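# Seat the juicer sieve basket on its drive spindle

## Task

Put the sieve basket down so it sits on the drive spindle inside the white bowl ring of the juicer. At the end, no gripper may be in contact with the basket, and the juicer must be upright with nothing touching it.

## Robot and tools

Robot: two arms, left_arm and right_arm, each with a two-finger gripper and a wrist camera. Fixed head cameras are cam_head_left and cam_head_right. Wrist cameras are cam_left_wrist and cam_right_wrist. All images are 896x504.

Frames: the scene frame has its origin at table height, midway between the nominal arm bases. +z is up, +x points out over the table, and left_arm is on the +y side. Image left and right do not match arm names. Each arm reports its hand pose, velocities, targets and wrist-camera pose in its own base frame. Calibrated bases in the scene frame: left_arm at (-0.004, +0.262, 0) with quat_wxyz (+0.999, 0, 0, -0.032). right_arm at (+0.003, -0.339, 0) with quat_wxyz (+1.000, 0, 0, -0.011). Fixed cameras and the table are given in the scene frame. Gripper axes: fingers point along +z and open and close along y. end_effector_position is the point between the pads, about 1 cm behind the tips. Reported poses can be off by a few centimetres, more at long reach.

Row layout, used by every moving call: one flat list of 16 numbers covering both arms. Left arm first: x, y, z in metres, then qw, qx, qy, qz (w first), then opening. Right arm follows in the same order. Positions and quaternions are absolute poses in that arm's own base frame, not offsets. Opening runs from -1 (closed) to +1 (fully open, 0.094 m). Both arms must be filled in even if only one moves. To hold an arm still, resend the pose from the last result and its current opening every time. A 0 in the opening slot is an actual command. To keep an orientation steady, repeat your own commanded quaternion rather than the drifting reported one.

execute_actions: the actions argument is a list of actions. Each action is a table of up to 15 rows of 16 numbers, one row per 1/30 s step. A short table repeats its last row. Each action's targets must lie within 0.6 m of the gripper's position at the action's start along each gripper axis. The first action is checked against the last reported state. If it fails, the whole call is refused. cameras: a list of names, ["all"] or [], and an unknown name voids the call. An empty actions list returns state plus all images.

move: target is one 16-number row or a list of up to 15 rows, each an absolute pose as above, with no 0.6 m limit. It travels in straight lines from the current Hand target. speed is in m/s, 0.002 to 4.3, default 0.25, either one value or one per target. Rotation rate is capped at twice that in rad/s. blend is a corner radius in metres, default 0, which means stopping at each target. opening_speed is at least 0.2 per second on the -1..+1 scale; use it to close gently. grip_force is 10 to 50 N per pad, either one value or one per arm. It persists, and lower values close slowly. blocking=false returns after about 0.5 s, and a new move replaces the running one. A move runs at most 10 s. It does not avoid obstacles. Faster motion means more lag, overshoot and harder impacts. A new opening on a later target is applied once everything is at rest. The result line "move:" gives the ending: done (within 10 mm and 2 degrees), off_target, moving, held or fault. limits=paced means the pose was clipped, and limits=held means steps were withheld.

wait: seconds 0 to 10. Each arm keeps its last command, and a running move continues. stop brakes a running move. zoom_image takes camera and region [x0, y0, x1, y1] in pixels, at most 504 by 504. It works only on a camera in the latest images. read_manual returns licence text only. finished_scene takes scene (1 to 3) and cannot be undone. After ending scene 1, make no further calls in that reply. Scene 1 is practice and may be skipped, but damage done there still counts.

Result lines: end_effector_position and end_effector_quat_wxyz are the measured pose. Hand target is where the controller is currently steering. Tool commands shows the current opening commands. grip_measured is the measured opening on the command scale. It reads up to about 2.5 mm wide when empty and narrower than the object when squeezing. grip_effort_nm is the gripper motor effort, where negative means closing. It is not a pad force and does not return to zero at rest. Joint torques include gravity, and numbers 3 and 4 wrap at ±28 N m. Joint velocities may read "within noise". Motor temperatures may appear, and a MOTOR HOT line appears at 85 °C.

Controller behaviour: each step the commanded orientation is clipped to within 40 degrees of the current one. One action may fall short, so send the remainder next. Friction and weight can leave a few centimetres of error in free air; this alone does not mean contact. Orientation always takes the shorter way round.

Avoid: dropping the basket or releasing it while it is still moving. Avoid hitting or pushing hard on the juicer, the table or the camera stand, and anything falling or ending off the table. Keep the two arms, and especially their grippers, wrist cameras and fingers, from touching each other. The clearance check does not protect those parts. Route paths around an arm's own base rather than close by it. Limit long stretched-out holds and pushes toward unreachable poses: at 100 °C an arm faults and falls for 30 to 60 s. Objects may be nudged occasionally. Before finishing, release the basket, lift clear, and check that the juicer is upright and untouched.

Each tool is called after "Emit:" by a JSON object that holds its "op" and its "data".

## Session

Emit:
{"op": "execute_actions", "data": {"actions": []}}

Emit:
{"op": "zoom_image", "data": {"camera": "cam_head_left", "region": [300, 150, 700, 450]}}

Emit:
{"op": "zoom_image", "data": {"camera": "cam_head_right", "region": [300, 150, 700, 450]}}

Scene clock: 0.00 s.
left_arm: end_effector_position=(+0.7481, -0.2787, +0.1870) grip_measured=+1.000 grip_effort_nm=n/a end_effector_quat_wxyz=(+0.345, +0.356, +0.835, -0.240) | right_arm: end_effector_position=(+0.3975, -0.4955, +0.1654) grip_measured=+1.000 grip_effort_nm=n/a end_effector_quat_wxyz=(+0.594, +0.704, +0.187, -0.343)
Joint positions: left_arm=[-0.24 2.107 1.936 -0.698 0.56 0.356 0.094] | right_arm=[-0.636 1.915 1.108 0.643 1.194 0.94 0.094]
Joint velocities: within noise
Joint torques (N m): no reading
Motor temperatures (°C): left_arm=[25 35 29 25 24 26 27] | right_arm=[27 29 29 23 26 25 25]
Heat: left arm: hottest shoulder 35 °C; right arm: hottest shoulder 29 °C.
Hand target: left_arm +0.7551, -0.2804, +0.2049; +0.361, +0.358, +0.828, -0.237 | right_arm +0.4026, -0.4992, +0.1758; +0.601, +0.702, +0.178, -0.337
Tool commands: left_gripper/opening=+1.0 right_gripper/opening=+1.0
camera_calibration:
cam_left_wrist: T_world_to_cam=[[-0.7627, -0.625525, 0.164341, 0.369743], [-0.645991, 0.724469, -0.240498, 0.76328], [0.0313776, -0.289591, -0.956636, 0.192367], [0, 0, 0, 1]] pos_world=[0.769039, -0.265982, 0.306828]
cam_right_wrist: T_world_to_cam=[[-0.679634, 0.177572, -0.711734, 0.487286], [0.722365, 0.330807, -0.607252, 0.026668], [0.127616, -0.926841, -0.353099, -0.334841], [0, 0, 0, 1]] pos_world=[0.354643, -0.405695, 0.244781]

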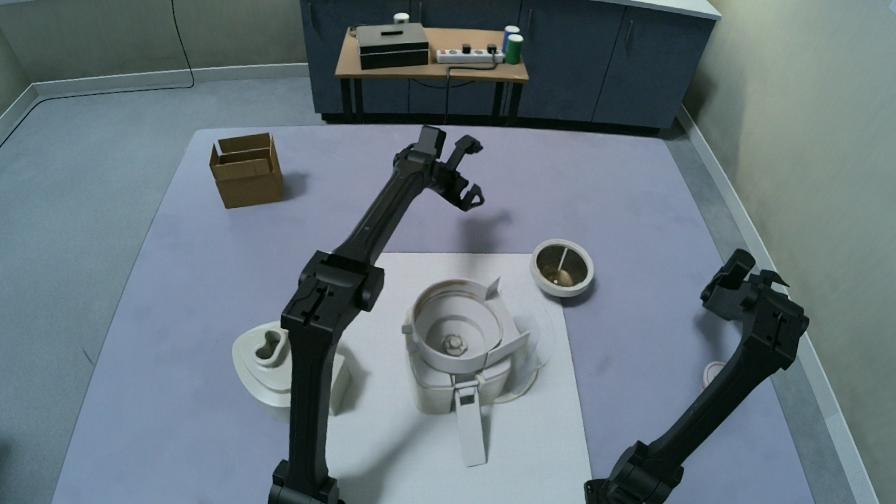

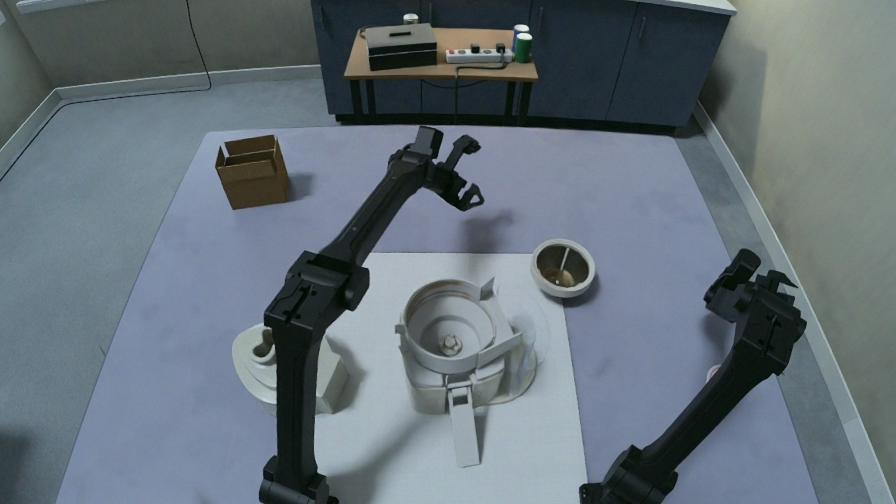

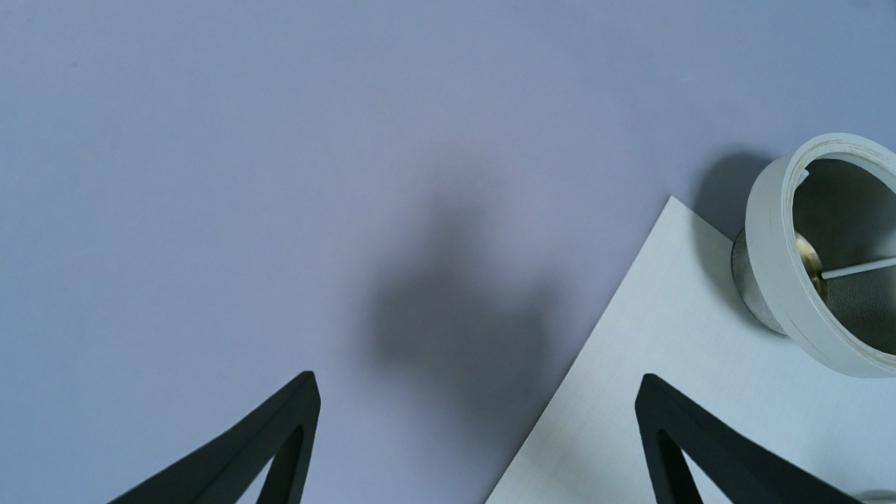

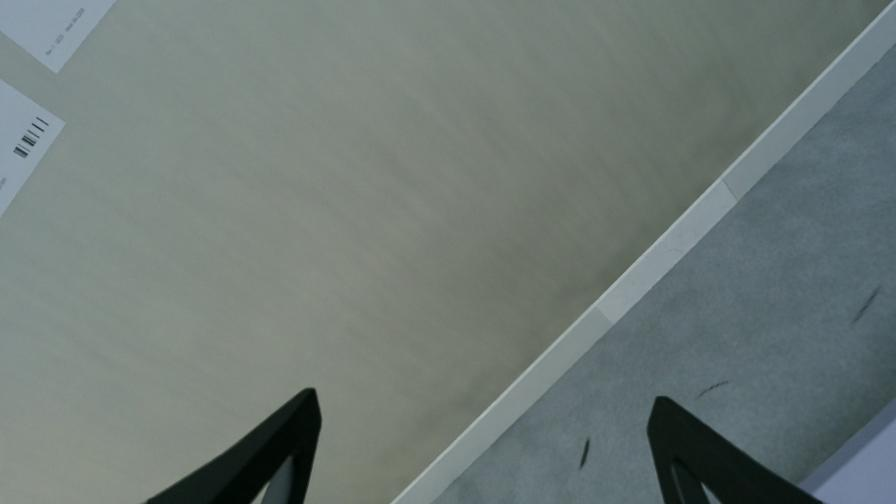

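Scaled by 1.260 from the camera's 896x504 image, which has a finer 1280x720 frame.

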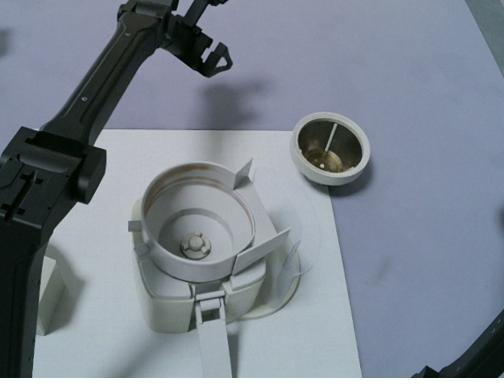

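Scaled by 1.260 from the camera's 896x504 image, which has a finer 1280x720 frame.

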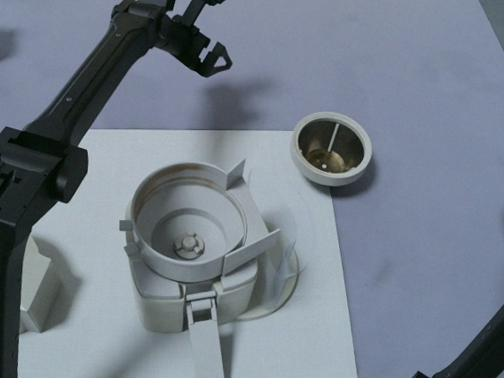

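Emit:
{"op": "move", "data": {"target": [[0.70,-0.18,0.30,0.361,0.358,0.828,-0.237,1,0.39,-0.40,0.30,0.601,0.702,0.178,-0.337,0],[0.40,0.30,0.32,0.34,0,0.94,0,1,0.33,0.20,0.40,0.34,0,0.94,0,0]], "cameras": ["cam_head_left","cam_head_right","cam_right_wrist"], "speed": 0.6, "blend": 0.08}}

Emit:
{"op": "zoom_image", "data": {"camera": "cam_right_wrist", "region": [150, 100, 650, 504]}}

Scene clock: 24.73 s.
left_arm: end_effector_position=(+0.3963, +0.2967, +0.3059) grip_measured=+1.000 grip_effort_nm=0.02 end_effector_quat_wxyz=(+0.333, -0.008, +0.943, -0.009) | right_arm: end_effector_position=(+0.3258, +0.1905, +0.3695) grip_measured=+0.001 grip_effort_nm=-0.07 end_effector_quat_wxyz=(+0.324, -0.003, +0.946, -0.019)
Joint positions: left_arm=[0.806 1.329 1.308 -1.049 0.479 0.664 0.094] | right_arm=[0.732 1.031 1.246 -1.284 0.449 0.608 0.047]
Joint torques (N m): left_arm=[2.26 -11.05 12.9 0.79 0.39 0.07] | right_arm=[0.44 -4.42 16.17 0.92 0.24 0]
Motor temperatures (°C): left_arm=[25 42 36 26 24 26 27] | right_arm=[27 31 33 23 26 25 25]
Heat: left arm: hottest shoulder 42 °C; right arm: hottest elbow 33 °C.
Hand target: left_arm +0.3997, +0.2998, +0.3199; +0.340, +0.000, +0.940, +0.000 | right_arm +0.3290, +0.1990, +0.3994; +0.341, +0.000, +0.940, +0.000
Off the commanded pose: left_arm 0.015 m, 2 deg | right_arm 0.032 m, 3 deg.
move: off_target (left_arm, right_arm); blend cut to 0.0797 m at target 1
camera_calibration:
cam_right_wrist: T_world_to_cam=[[0.0211246, -0.999772, -0.00300897, 0.196155], [-0.985586, -0.0203194, -0.167949, 0.436421], [0.167849, 0.00651344, -0.985791, 0.424989], [0, 0, 0, 1]] pos_world=[0.354653, 0.20221, 0.492837]
Images, in order (width x height): cam_head_left 896x504, cam_head_right 896x504, cam_right_wrist 896x504.

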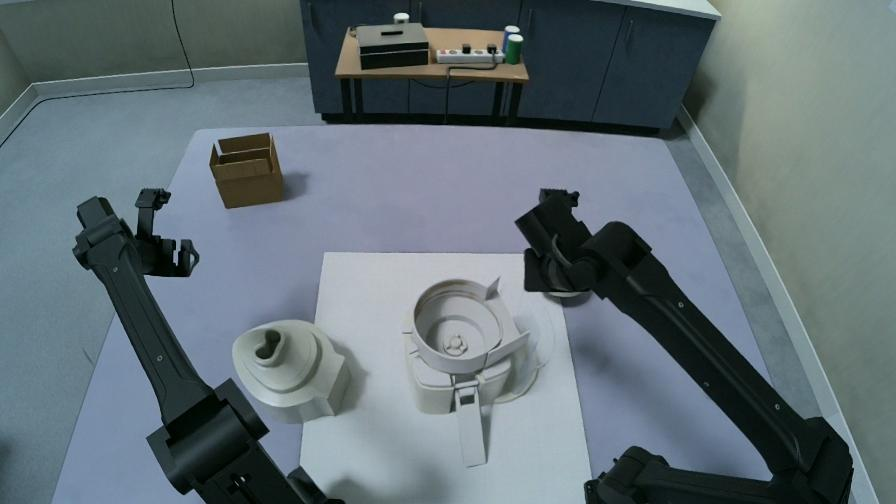

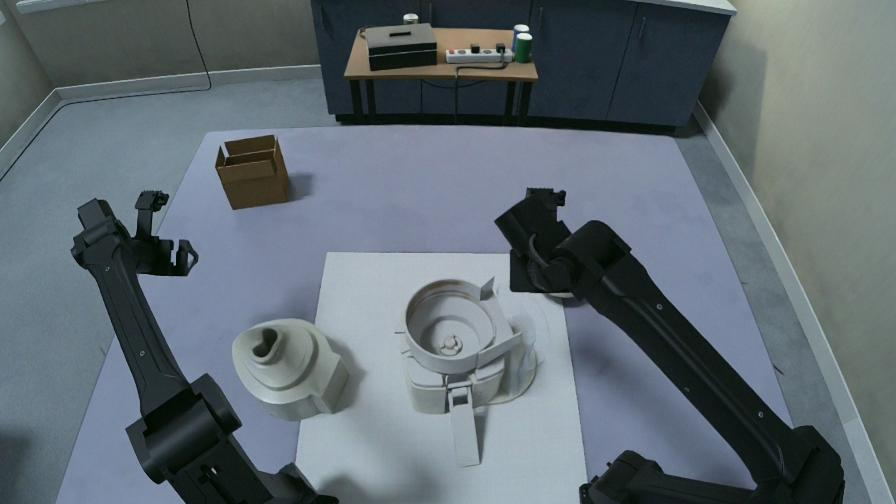

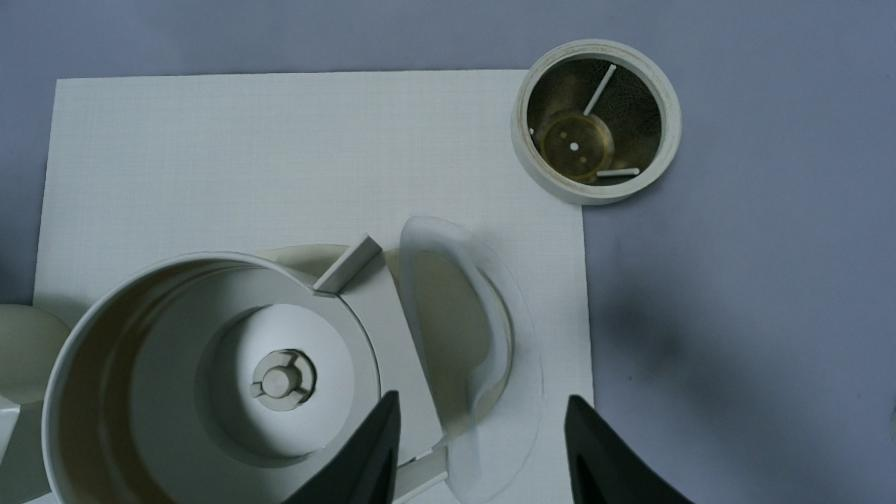

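Scaled by 1.008 from the camera's 896x504 image, which has a finer 1280x720 frame.

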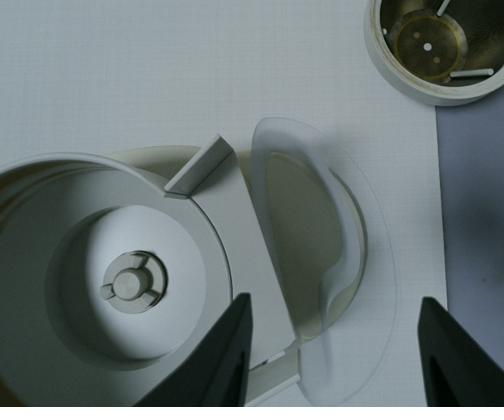

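Emit:
{"op": "move", "data": {"target": [[0.40,0.30,0.32,0.34,0,0.94,0,1,0.50,0.0,0.26,0,0,1,0,0],[0.40,0.30,0.32,0.34,0,0.94,0,1,0.540,-0.002,0.155,0,0,1,0,0]], "cameras": ["cam_head_left","cam_right_wrist"], "speed": 0.5, "blend": 0.04}}

Scene clock: 79.40 s.
left_arm: end_effector_position=(+0.3963, +0.2967, +0.3059) grip_measured=+1.000 grip_effort_nm=0.02 end_effector_quat_wxyz=(+0.333, -0.008, +0.943, -0.009) | right_arm: end_effector_position=(+0.5138, -0.0037, +0.1276) grip_measured=+0.001 grip_effort_nm=-0.07 end_effector_quat_wxyz=(-0.043, +0.008, +0.999, -0.001)
Joint positions: left_arm=[0.806 1.329 1.308 -1.049 0.479 0.665 0.094] | right_arm=[-0.005 1.788 1.494 -1.363 0.003 0.01 0.047]
Joint torques (N m): left_arm=[2.2 -10.99 13.04 1.06 0.29 0.07] | right_arm=[-0.21 -15.27 13.75 1.09 -0.07 -0.16]
Motor temperatures (°C): left_arm=[25 38 45 26 24 26 27] | right_arm=[27 30 45 23 26 25 25]
Heat: left arm: hottest elbow 45 °C; right arm: hottest elbow 45 °C.
Hand target: left_arm +0.3998, +0.2998, +0.3199; +0.340, +0.000, +0.940, +0.000 | right_arm +0.5380, -0.0019, +0.1559; +0.000, +0.000, +1.000, +0.000
Off the commanded pose: left_arm 0.015 m, 2 deg | right_arm 0.038 m, 5 deg.
move: off_target (left_arm, right_arm)
camera_calibration:
cam_right_wrist: T_world_to_cam=[[-0.0227717, -0.998737, -0.0447843, 0.0251167], [-0.838134, -0.00534813, 0.545438, 0.410365], [-0.544989, 0.0499558, -0.836954, 0.503711], [0, 0, 0, 1]] pos_world=[0.61903, 0.00211637, 0.198879]
Images, in order (width x height): cam_head_left 896x504, cam_right_wrist 896x504.

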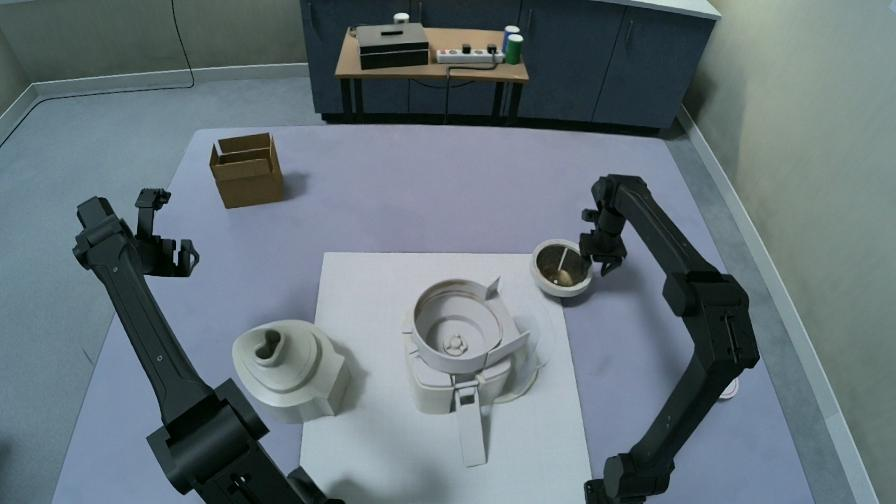

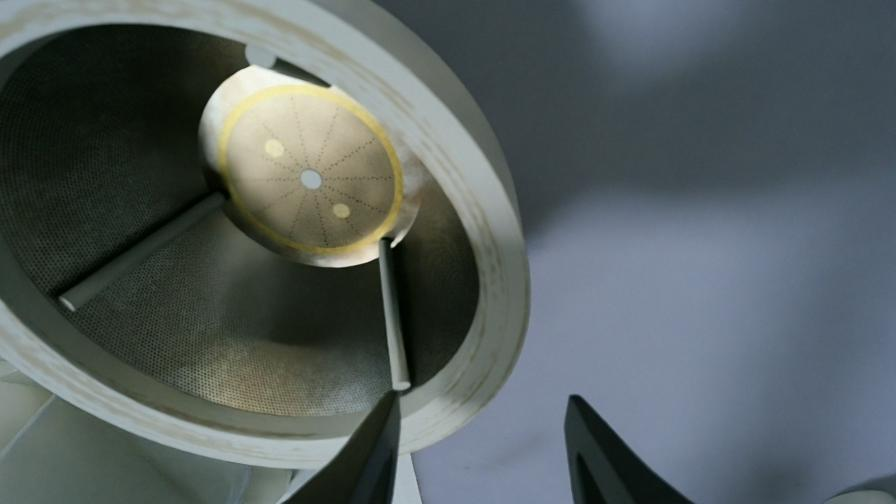

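Emit:
{"op": "move", "data": {"target": [0.40,0.30,0.32,0.34,0,0.94,0,1,0.562,-0.006,0.150,0.03,0,1,0,0], "cameras": ["cam_right_wrist"], "speed": 0.15}}

Scene clock: 86.63 s.
left_arm: end_effector_position=(+0.3963, +0.2967, +0.3059) grip_measured=+1.000 grip_effort_nm=0.02 end_effector_quat_wxyz=(+0.333, -0.008, +0.943, -0.009) | right_arm: end_effector_position=(+0.5352, -0.0038, +0.1319) grip_measured=+0.001 grip_effort_nm=-0.08 end_effector_quat_wxyz=(-0.003, +0.004, +1.000, -0.001)
Joint positions: left_arm=[0.806 1.329 1.308 -1.049 0.479 0.665 0.094] | right_arm=[-0.005 1.788 1.508 -1.297 0.003 0.002 0.047]
Joint torques (N m): left_arm=[2.43 -10.87 13.09 0.87 0.4 0.04] | right_arm=[-0.73 -14.33 14.39 1.44 -0.05 -0.22]
Heat: left arm: hottest elbow 46 °C; right arm: hottest elbow 45 °C.
Hand target: left_arm +0.3998, +0.2998, +0.3199; +0.340, +0.000, +0.940, +0.000 | right_arm +0.5602, -0.0060, +0.1507; +0.030, +0.000, +1.000, +0.000
Off the commanded pose: left_arm 0.015 m, 2 deg | right_arm 0.032 m, 4 deg.
move: off_target (left_arm, right_arm)
camera_calibration:
cam_right_wrist: T_world_to_cam=[[-0.0115025, -0.998872, -0.0460721, 0.019859], [-0.879022, -0.011862, 0.476634, 0.456978], [-0.476643, 0.0459809, -0.877894, 0.487769], [0, 0, 0, 1]] pos_world=[0.634413, 0.00282925, 0.211313]
Images, in order (width x height): cam_right_wrist 896x504.

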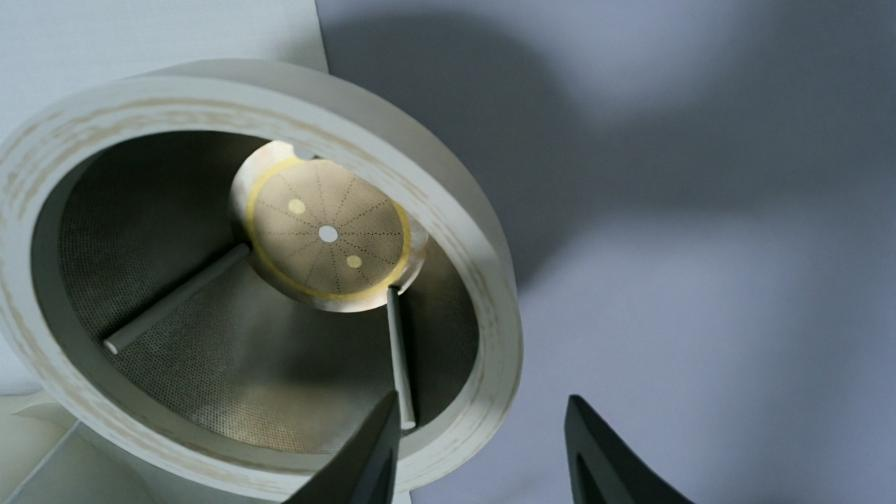

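Emit:
{"op": "move", "data": {"target": [0.40,0.30,0.32,0.34,0,0.94,0,1,0.566,-0.0085,0.105,0.03,0,1,0,0], "cameras": ["cam_right_wrist"], "speed": 0.15}}

Scene clock: 93.27 s.
left_arm: end_effector_position=(+0.3963, +0.2967, +0.3059) grip_measured=+1.000 grip_effort_nm=0.02 end_effector_quat_wxyz=(+0.333, -0.008, +0.943, -0.009) | right_arm: end_effector_position=(+0.5600, -0.0038, +0.1061) grip_measured=+0.001 grip_effort_nm=-0.08 end_effector_quat_wxyz=(+0.023, +0.001, +1.000, -0.001)
Joint positions: left_arm=[0.806 1.329 1.308 -1.049 0.479 0.665 0.094] | right_arm=[-0.005 1.838 1.508 -1.194 0.002 -0.002 0.047]
Joint torques (N m): left_arm=[1.44 -10.81 12.79 0.79 0.36 0.07] | right_arm=[-1.61 -14.04 9.55 1.44 -0.09 -0.2]
Heat: left arm: hottest elbow 46 °C; right arm: hottest elbow 48 °C.
Hand target: left_arm +0.3998, +0.2998, +0.3199; +0.340, +0.000, +0.940, +0.000 | right_arm +0.5659, -0.0085, +0.1051; +0.030, +0.000, +1.000, +0.000
Off the commanded pose: left_arm 0.015 m, 2 deg | right_arm 0.008 m, 1 deg.
move: off_target (left_arm)
camera_calibration:
cam_right_wrist: T_world_to_cam=[[-0.00441369, -0.998892, -0.0468559, 0.0150533], [-0.902829, -0.0161669, 0.429697, 0.509354], [-0.429978, 0.0441994, -0.901757, 0.453292], [0, 0, 0, 1]] pos_world=[0.654831, 0.00323606, 0.190596]
Images, in order (width x height): cam_right_wrist 896x504.

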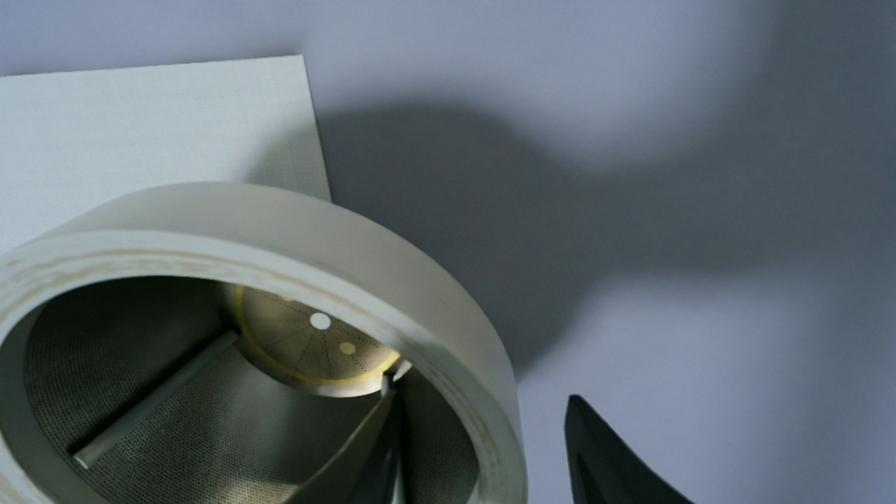

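Emit:
{"op": "move", "data": {"target": [[0.40,0.30,0.32,0.34,0,0.94,0,1,0.541,-0.0085,0.105,0,0,1,0,0],[0.40,0.30,0.32,0.34,0,0.94,0,1,0.541,-0.0085,0.090,0,0,1,0,0]], "cameras": ["cam_right_wrist"], "speed": 0.1}}

Scene clock: 99.30 s.
left_arm: end_effector_position=(+0.3963, +0.2967, +0.3059) grip_measured=+1.000 grip_effort_nm=0.02 end_effector_quat_wxyz=(+0.333, -0.008, +0.943, -0.009) | right_arm: end_effector_position=(+0.5416, -0.0037, +0.0918) grip_measured=+0.001 grip_effort_nm=-0.07 end_effector_quat_wxyz=(-0.004, +0.001, +1.000, -0.001)
Joint positions: left_arm=[0.806 1.329 1.308 -1.049 0.479 0.665 0.094] | right_arm=[-0.005 1.838 1.468 -1.208 0.002 -0.003 0.047]
Joint torques (N m): left_arm=[0.73 -11.05 12.88 0.9 0.37 0.08] | right_arm=[-1.14 -14.92 7.94 1.29 -0.06 -0.18]
Heat: left arm: hottest elbow 47 °C; right arm: hottest elbow 47 °C.
Hand target: left_arm +0.3998, +0.2998, +0.3199; +0.340, +0.000, +0.940, +0.000 | right_arm +0.5410, -0.0084, +0.0901; +0.000, +0.000, +1.000, +0.000
Off the commanded pose: left_arm 0.015 m, 2 deg | right_arm 0.005 m, 0 deg.
move: off_target (left_arm)
camera_calibration:
cam_right_wrist: T_world_to_cam=[[-0.00649769, -0.998879, -0.0468833, 0.0155233], [-0.878796, -0.0166675, 0.476906, 0.481537], [-0.477153, 0.0442997, -0.877703, 0.455888], [0, 0, 0, 1]] pos_world=[0.640802, 0.00333626, 0.171214]
Images, in order (width x height): cam_right_wrist 896x504.

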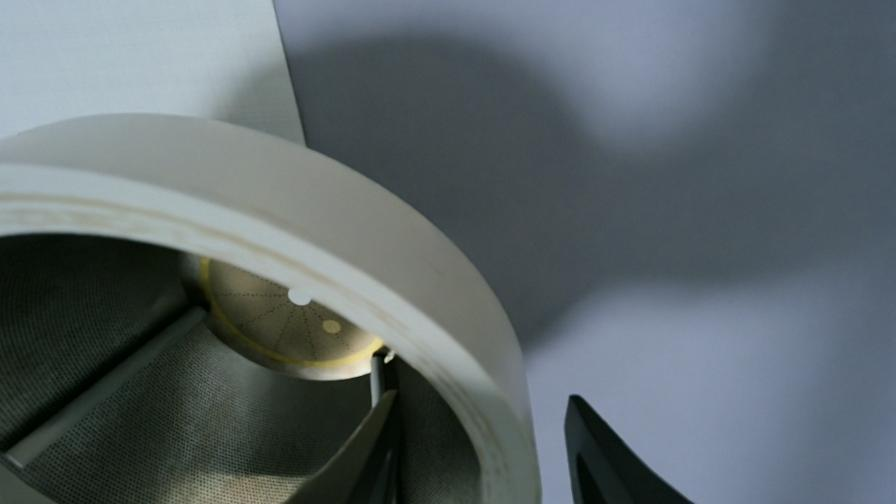

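Emit:
{"op": "move", "data": {"target": [[0.40,0.30,0.32,0.34,0,0.94,0,1,0.541,-0.016,0.088,0,0,1,0,0],[0.40,0.30,0.32,0.34,0,0.94,0,1,0.541,-0.012,0.088,0,0,1,0,-0.85]], "cameras": ["cam_right_wrist"], "speed": 0.1, "opening_speed": 0.7}}

Scene clock: 108.57 s.
left_arm: end_effector_position=(+0.3963, +0.2967, +0.3059) grip_measured=+1.000 grip_effort_nm=0.02 end_effector_quat_wxyz=(+0.333, -0.008, +0.943, -0.009) | right_arm: end_effector_position=(+0.5434, -0.0088, +0.0942) grip_measured=-0.654 grip_effort_nm=-1.01 end_effector_quat_wxyz=(+0.002, +0.001, +1.000, +0.003)
Joint positions: left_arm=[0.806 1.329 1.308 -1.049 0.479 0.665 0.094] | right_arm=[-0.018 1.833 1.468 -1.201 -0.007 -0.016 0.016]
Joint torques (N m): left_arm=[1.67 -11.58 12.81 0.8 0.32 0.09] | right_arm=[-0.5 -14.45 7.73 1.18 0.3 -0.12]
Heat: left arm: hottest elbow 47 °C; right arm: hottest elbow 46 °C.
Hand target: left_arm +0.3998, +0.2998, +0.3199; +0.340, +0.000, +0.940, +0.000 | right_arm +0.5409, -0.0120, +0.0880; +0.000, +0.000, +1.000, +0.000
Off the commanded pose: left_arm 0.015 m, 2 deg | right_arm 0.007 m, 0 deg.
move: off_target (left_arm)
camera_calibration:
cam_right_wrist: T_world_to_cam=[[-0.00525016, -0.998439, -0.0556039, 0.0107153], [-0.88423, -0.0213338, 0.466565, 0.485814], [-0.467023, 0.0516162, -0.882737, 0.454064], [0, 0, 0, 1]] pos_world=[0.641686, -0.00237424, 0.174752]
Images, in order (width x height): cam_right_wrist 896x504.

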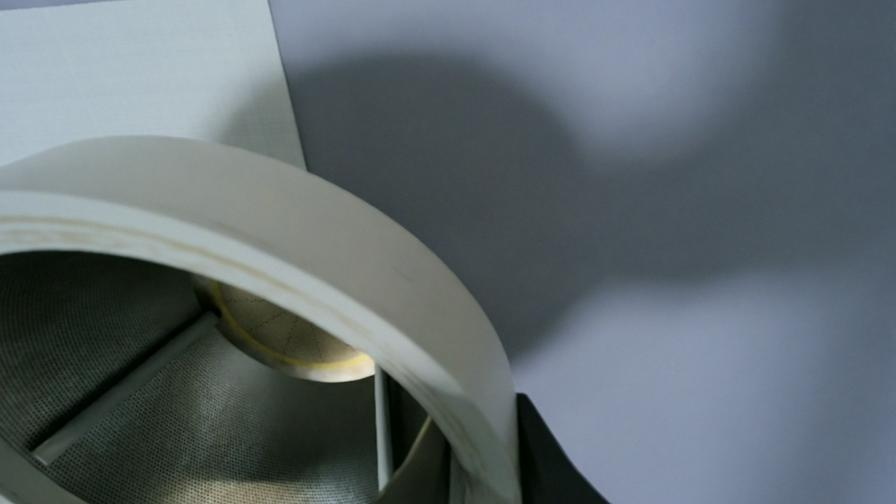

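Emit:
{"op": "move", "data": {"target": [[0.40,0.30,0.32,0.34,0,0.94,0,1,0.541,-0.012,0.088,0,0,1,0,0],[0.40,0.30,0.32,0.34,0,0.94,0,1,0.539,-0.019,0.088,0,0,1,0,0]], "cameras": ["cam_right_wrist"], "speed": 0.1, "opening_speed": 0.7}}

Scene clock: 130.23 s.
left_arm: end_effector_position=(+0.3963, +0.2967, +0.3059) grip_measured=+1.000 grip_effort_nm=0.02 end_effector_quat_wxyz=(+0.333, -0.008, +0.943, -0.009) | right_arm: end_effector_position=(+0.5401, -0.0124, +0.0912) grip_measured=-0.002 grip_effort_nm=0.08 end_effector_quat_wxyz=(-0.002, +0.001, +1.000, +0.001)
Joint positions: left_arm=[0.806 1.329 1.308 -1.049 0.479 0.665 0.094] | right_arm=[-0.023 1.833 1.46 -1.201 -0.002 -0.022 0.047]
Joint torques (N m): left_arm=[1.55 -11.16 13.23 0.98 0.36 0.08] | right_arm=[-1.61 -15.03 7.9 1.18 0.08 -0.16]
Heat: left arm: hottest elbow 48 °C; right arm: hottest elbow 44 °C.
Hand target: left_arm +0.3998, +0.2998, +0.3199; +0.340, +0.000, +0.940, +0.000 | right_arm +0.5389, -0.0190, +0.0879; +0.000, +0.000, +1.000, +0.000
Off the commanded pose: left_arm 0.015 m, 2 deg | right_arm 0.007 m, 0 deg.
move: off_target (left_arm)
camera_calibration:
cam_right_wrist: T_world_to_cam=[[-0.00489325, -0.998681, -0.0511129, 0.00630375], [-0.880223, -0.0199539, 0.474141, 0.481303], [-0.474535, 0.0473108, -0.878964, 0.453729], [0, 0, 0, 1]] pos_world=[0.638995, -0.00556699, 0.170928]
Images, in order (width x height): cam_right_wrist 896x504.

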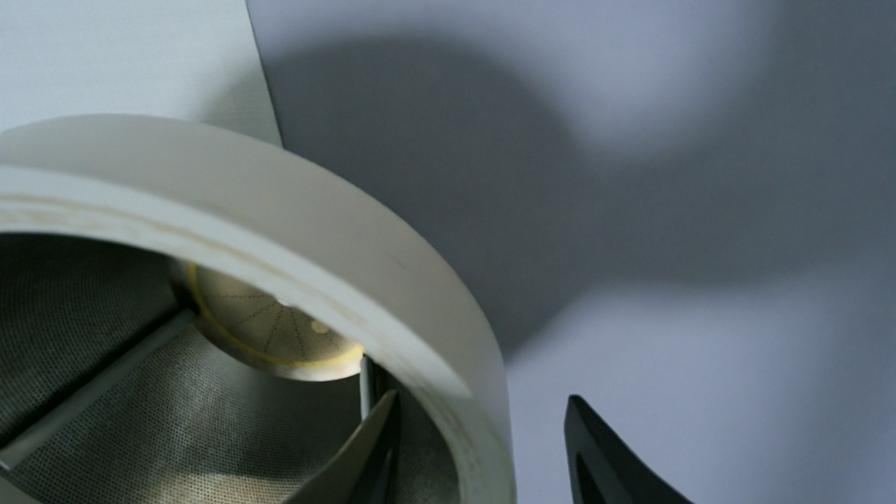

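Emit:
{"op": "move", "data": {"target": [0.40,0.30,0.32,0.34,0,0.94,0,1,0.539,-0.016,0.088,0,0,1,0,-0.85], "cameras": ["cam_right_wrist"], "speed": 0.1, "opening_speed": 0.7}}

Scene clock: 135.57 s.
left_arm: end_effector_position=(+0.3963, +0.2967, +0.3059) grip_measured=+1.000 grip_effort_nm=0.02 end_effector_quat_wxyz=(+0.333, -0.008, +0.943, -0.009) | right_arm: end_effector_position=(+0.5407, -0.0117, +0.0934) grip_measured=-0.653 grip_effort_nm=-1.01 end_effector_quat_wxyz=(+0.001, +0.000, +1.000, +0.003)
Joint positions: left_arm=[0.806 1.329 1.308 -1.049 0.479 0.665 0.094] | right_arm=[-0.023 1.829 1.46 -1.2 -0.007 -0.023 0.016]
Joint torques (N m): left_arm=[2.14 -10.11 12.96 0.85 0.35 0.1] | right_arm=[-1.14 -14.56 7.8 1.21 0.29 -0.11]
Motor temperatures (°C): left_arm=[25 38 49 26 24 26 27] | right_arm=[27 35 43 23 26 25 26]
Heat: left arm: hottest elbow 49 °C; right arm: hottest elbow 43 °C.
Hand target: left_arm +0.3998, +0.2998, +0.3199; +0.340, +0.000, +0.940, +0.000 | right_arm +0.5389, -0.0160, +0.0881; +0.000, +0.000, +1.000, +0.000
Off the commanded pose: left_arm 0.015 m, 2 deg | right_arm 0.007 m, 0 deg.
move: off_target (left_arm)
camera_calibration:
cam_right_wrist: T_world_to_cam=[[-0.00383257, -0.998444, -0.0556332, 0.00704599], [-0.882972, -0.0227363, 0.468875, 0.48276], [-0.46941, 0.0509195, -0.881511, 0.453324], [0, 0, 0, 1]] pos_world=[0.639086, -0.00507182, 0.173648]
Images, in order (width x height): cam_right_wrist 896x504.

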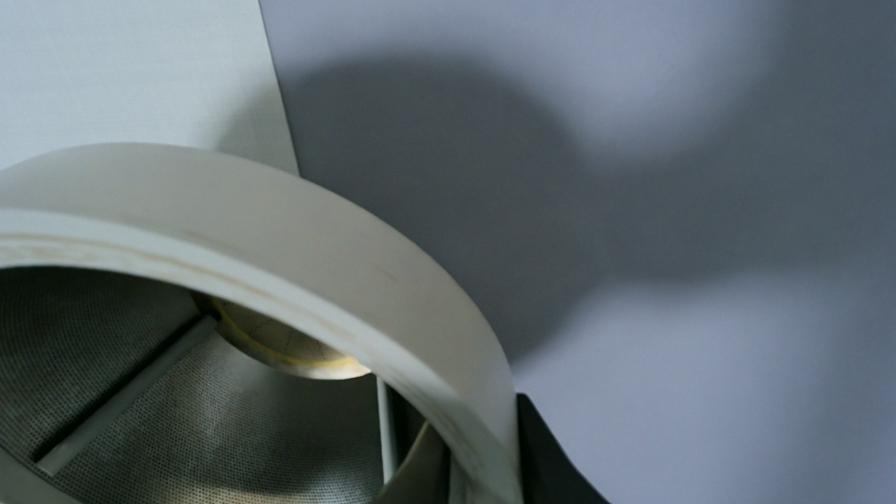

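Emit:
{"op": "wait", "data": {"seconds": 0, "cameras": ["cam_head_left"]}}

Emit:
{"op": "zoom_image", "data": {"camera": "cam_head_left", "region": [500, 200, 640, 330]}}

Scene clock: 145.63 s.
left_arm: end_effector_position=(+0.3963, +0.2967, +0.3059) grip_measured=+1.000 grip_effort_nm=0.02 end_effector_quat_wxyz=(+0.333, -0.008, +0.943, -0.009) | right_arm: end_effector_position=(+0.5407, -0.0117, +0.0934) grip_measured=-0.653 grip_effort_nm=-1.03 end_effector_quat_wxyz=(+0.001, +0.000, +1.000, +0.003)
Joint positions: left_arm=[0.806 1.329 1.308 -1.049 0.479 0.665 0.094] | right_arm=[-0.023 1.829 1.46 -1.2 -0.007 -0.023 0.016]
Joint torques (N m): left_arm=[2.32 -11.4 13.18 0.96 0.41 0.08] | right_arm=[-0.85 -14.92 7.75 1.22 0.27 -0.1]
Heat: left arm: hottest elbow 49 °C; right arm: hottest elbow 41 °C.
Hand target: left_arm +0.3998, +0.2998, +0.3199; +0.340, +0.000, +0.940, +0.000 | right_arm +0.5389, -0.0160, +0.0881; +0.000, +0.000, +1.000, +0.000
Tool commands: left_gripper/opening=+1.0 right_gripper/opening=-0.85
Off the commanded pose: left_arm 0.015 m, 2 deg | right_arm 0.007 m, 0 deg.
Images, in order (width x height): cam_head_left 896x504.

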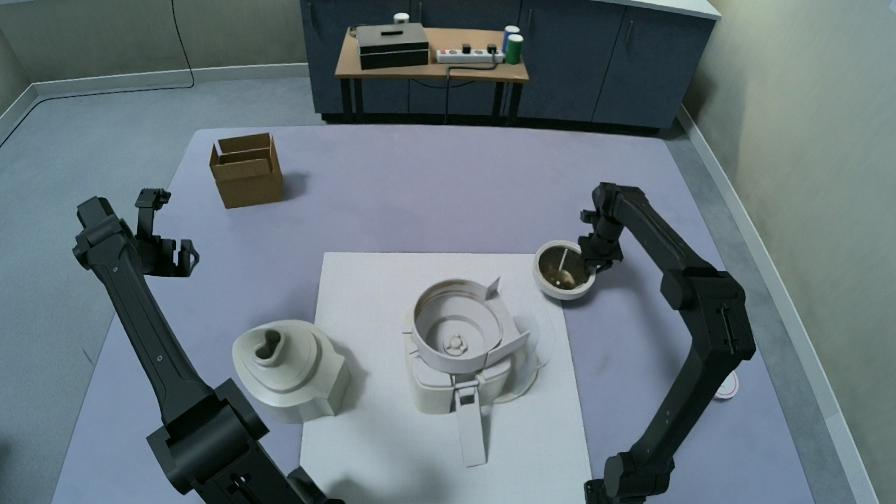

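Scaled by 3.600 from the camera's 896x504 image, which has a finer 1280x720 frame.

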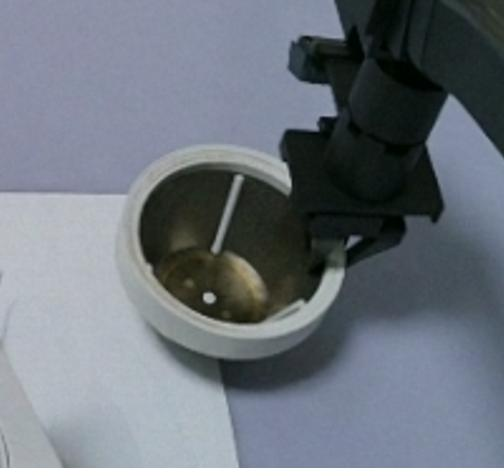

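Emit:
{"op": "move", "data": {"target": [[0.40,0.30,0.32,0.34,0,0.94,0,1,0.54,-0.015,0.16,0.03,0.002,0.999,0.044,-0.85],[0.40,0.30,0.32,0.34,0,0.94,0,1,0.47,0.03,0.39,0.125,0.0046,0.9935,0.045,-0.85],[0.40,0.30,0.32,0.34,0,0.94,0,1,0.315,0.264,0.39,0.125,0.0046,0.9935,0.045,-0.85]], "cameras": ["cam_head_left","cam_head_right","cam_right_wrist"], "speed": [0.12,0.3,0.25], "blend": [0.02,0.03,0]}}

Emit:
{"op": "zoom_image", "data": {"camera": "cam_head_right", "region": [380, 220, 560, 390]}}

Emit:
{"op": "zoom_image", "data": {"camera": "cam_head_left", "region": [380, 220, 560, 390]}}

Scene clock: 157.60 s.
left_arm: end_effector_position=(+0.3963, +0.2967, +0.3059) grip_measured=+1.000 grip_effort_nm=0.02 end_effector_quat_wxyz=(+0.333, -0.008, +0.943, -0.009) | right_arm: end_effector_position=(+0.3163, +0.2634, +0.3849) grip_measured=-0.677 grip_effort_nm=-1.03 end_effector_quat_wxyz=(+0.123, -0.001, +0.991, +0.043)
Joint positions: left_arm=[0.806 1.329 1.308 -1.049 0.479 0.665 0.094] | right_arm=[0.738 1.302 1.597 -1.625 0.101 0.724 0.015]
Joint torques (N m): left_arm=[1.2 -10.52 13.11 1.14 0.35 0.02] | right_arm=[0.21 -8.12 10.86 0.75 0.2 0.11]
Heat: left arm: hottest elbow 49 °C; right arm: hottest elbow 40 °C.
Hand target: left_arm +0.3998, +0.2998, +0.3199; +0.340, +0.000, +0.940, +0.000 | right_arm +0.3150, +0.2639, +0.3900; +0.125, +0.005, +0.991, +0.045
Off the commanded pose: left_arm 0.015 m, 2 deg | right_arm 0.005 m, 1 deg.
move: off_target (left_arm)
camera_calibration:
cam_right_wrist: T_world_to_cam=[[0.0211752, -0.990938, -0.132638, 0.316806], [-0.96999, -0.0525049, 0.237408, 0.278612], [-0.24222, 0.123631, -0.962312, 0.531102], [0, 0, 0, 1]] pos_world=[0.392186, 0.262903, 0.486962]
Images, in order (width x height): cam_head_left 896x504, cam_head_right 896x504, cam_right_wrist 896x504.

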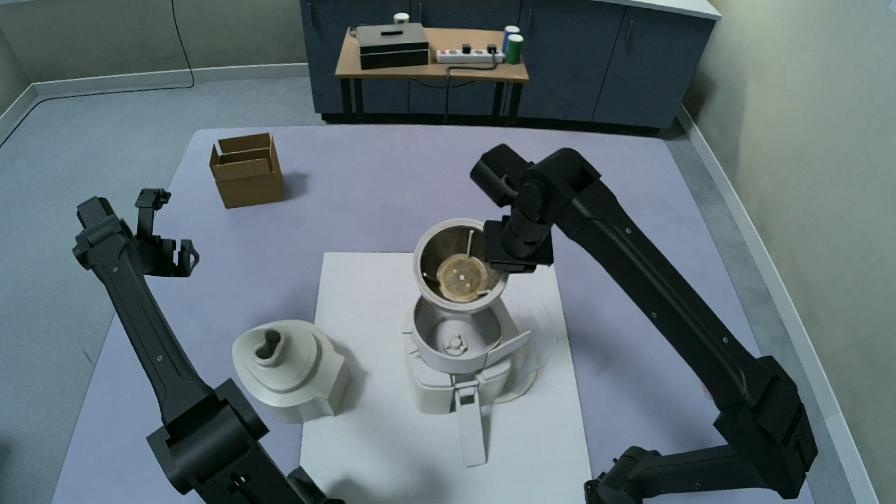

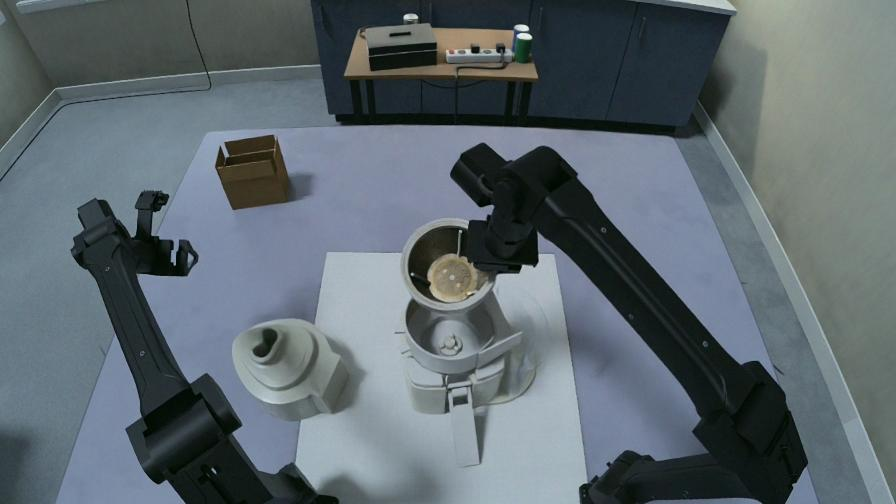

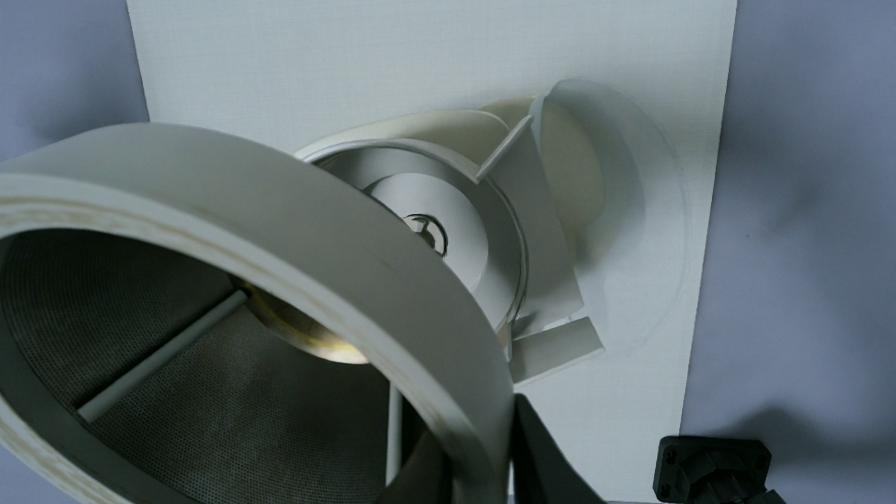

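Scaled by 2.800 from the camera's 896x504 image, which has a finer 1280x720 frame.

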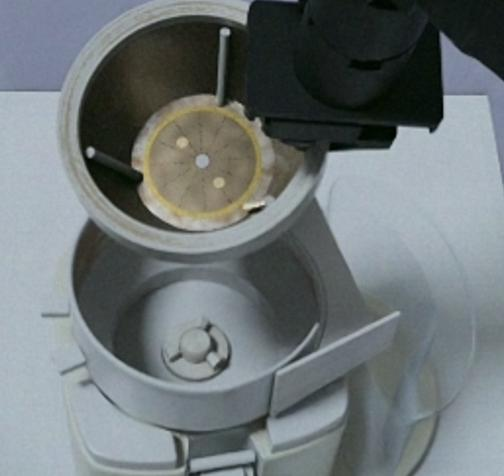

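Scaled by 2.800 from the camera's 896x504 image, which has a finer 1280x720 frame.

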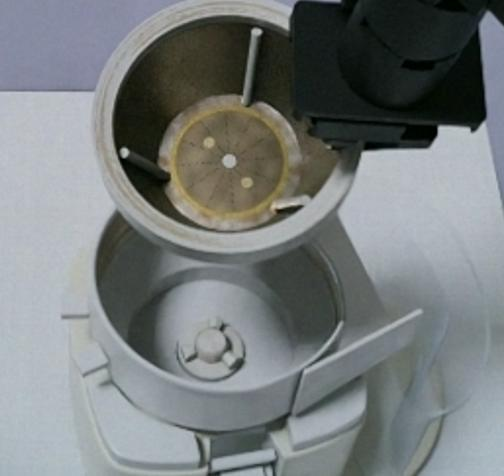

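Emit:
{"op": "move", "data": {"target": [0.40,0.30,0.32,0.34,0,0.94,0,1,0.313,0.264,0.285,0.01,0.0046,0.999,0.05,-0.85], "cameras": ["cam_head_left","cam_head_right","cam_right_wrist"], "speed": 0.2}}

Emit:
{"op": "zoom_image", "data": {"camera": "cam_head_right", "region": [380, 240, 520, 370]}}

Emit:
{"op": "zoom_image", "data": {"camera": "cam_head_left", "region": [380, 240, 520, 370]}}

Scene clock: 166.03 s.
left_arm: end_effector_position=(+0.3963, +0.2967, +0.3059) grip_measured=+1.000 grip_effort_nm=0.02 end_effector_quat_wxyz=(+0.333, -0.008, +0.943, -0.009) | right_arm: end_effector_position=(+0.3092, +0.2648, +0.2804) grip_measured=-0.677 grip_effort_nm=-1.03 end_effector_quat_wxyz=(+0.001, +0.007, +0.999, +0.039)
Joint positions: left_arm=[0.806 1.329 1.308 -1.049 0.479 0.665 0.094] | right_arm=[0.684 1.37 1.403 -1.553 -0.059 0.699 0.015]
Joint torques (N m): left_arm=[0.79 -11.34 13.03 0.88 0.37 0.03] | right_arm=[-1.61 -9.7 9.81 1.54 -0.2 -0.24]
Heat: left arm: hottest elbow 50 °C; right arm: hottest elbow 42 °C.
Hand target: left_arm +0.3998, +0.2998, +0.3199; +0.340, +0.000, +0.940, +0.000 | right_arm +0.3130, +0.2639, +0.2851; +0.010, +0.005, +0.999, +0.050
Off the commanded pose: left_arm 0.015 m, 2 deg | right_arm 0.006 m, 2 deg.
move: off_target (left_arm)
camera_calibration:
cam_right_wrist: T_world_to_cam=[[-0.0167951, -0.991876, -0.126094, 0.314615], [-0.883086, -0.0444284, 0.467102, 0.203305], [-0.46891, 0.119197, -0.875166, 0.475559], [0, 0, 0, 1]] pos_world=[0.407815, 0.264407, 0.3609]
Images, in order (width x height): cam_head_left 896x504, cam_head_right 896x504, cam_right_wrist 896x504.

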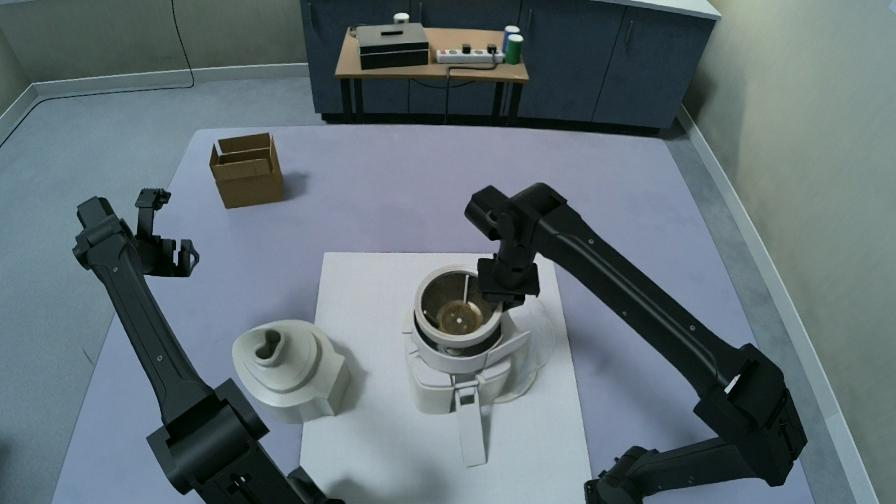

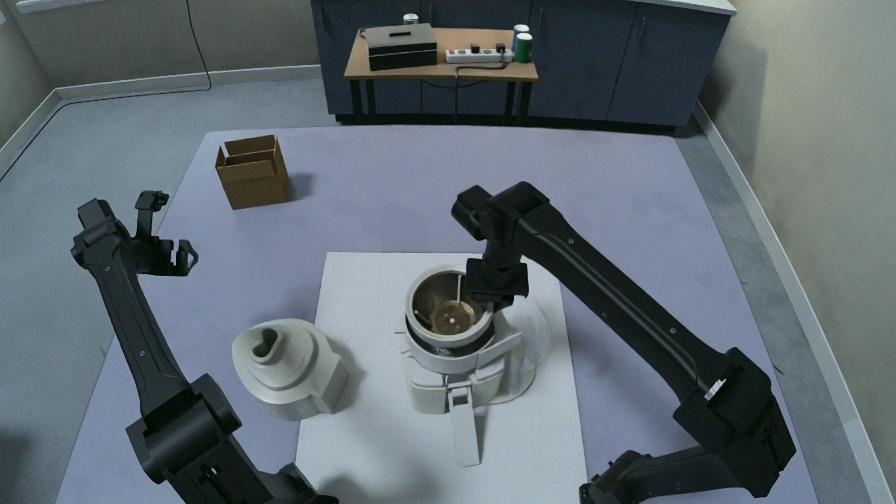

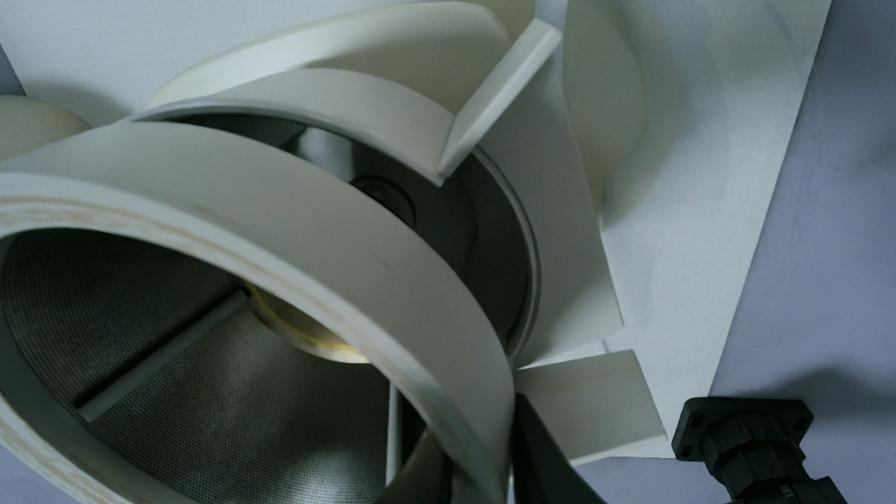

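Scaled by 3.600 from the camera's 896x504 image, which has a finer 1280x720 frame.

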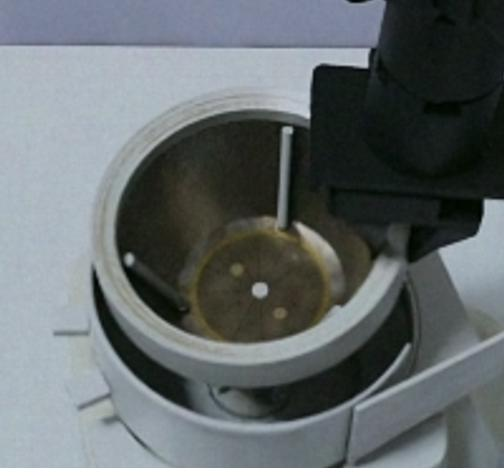

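Scaled by 3.600 from the camera's 896x504 image, which has a finer 1280x720 frame.

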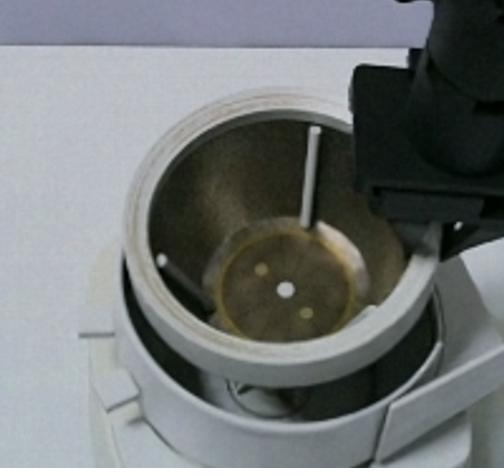

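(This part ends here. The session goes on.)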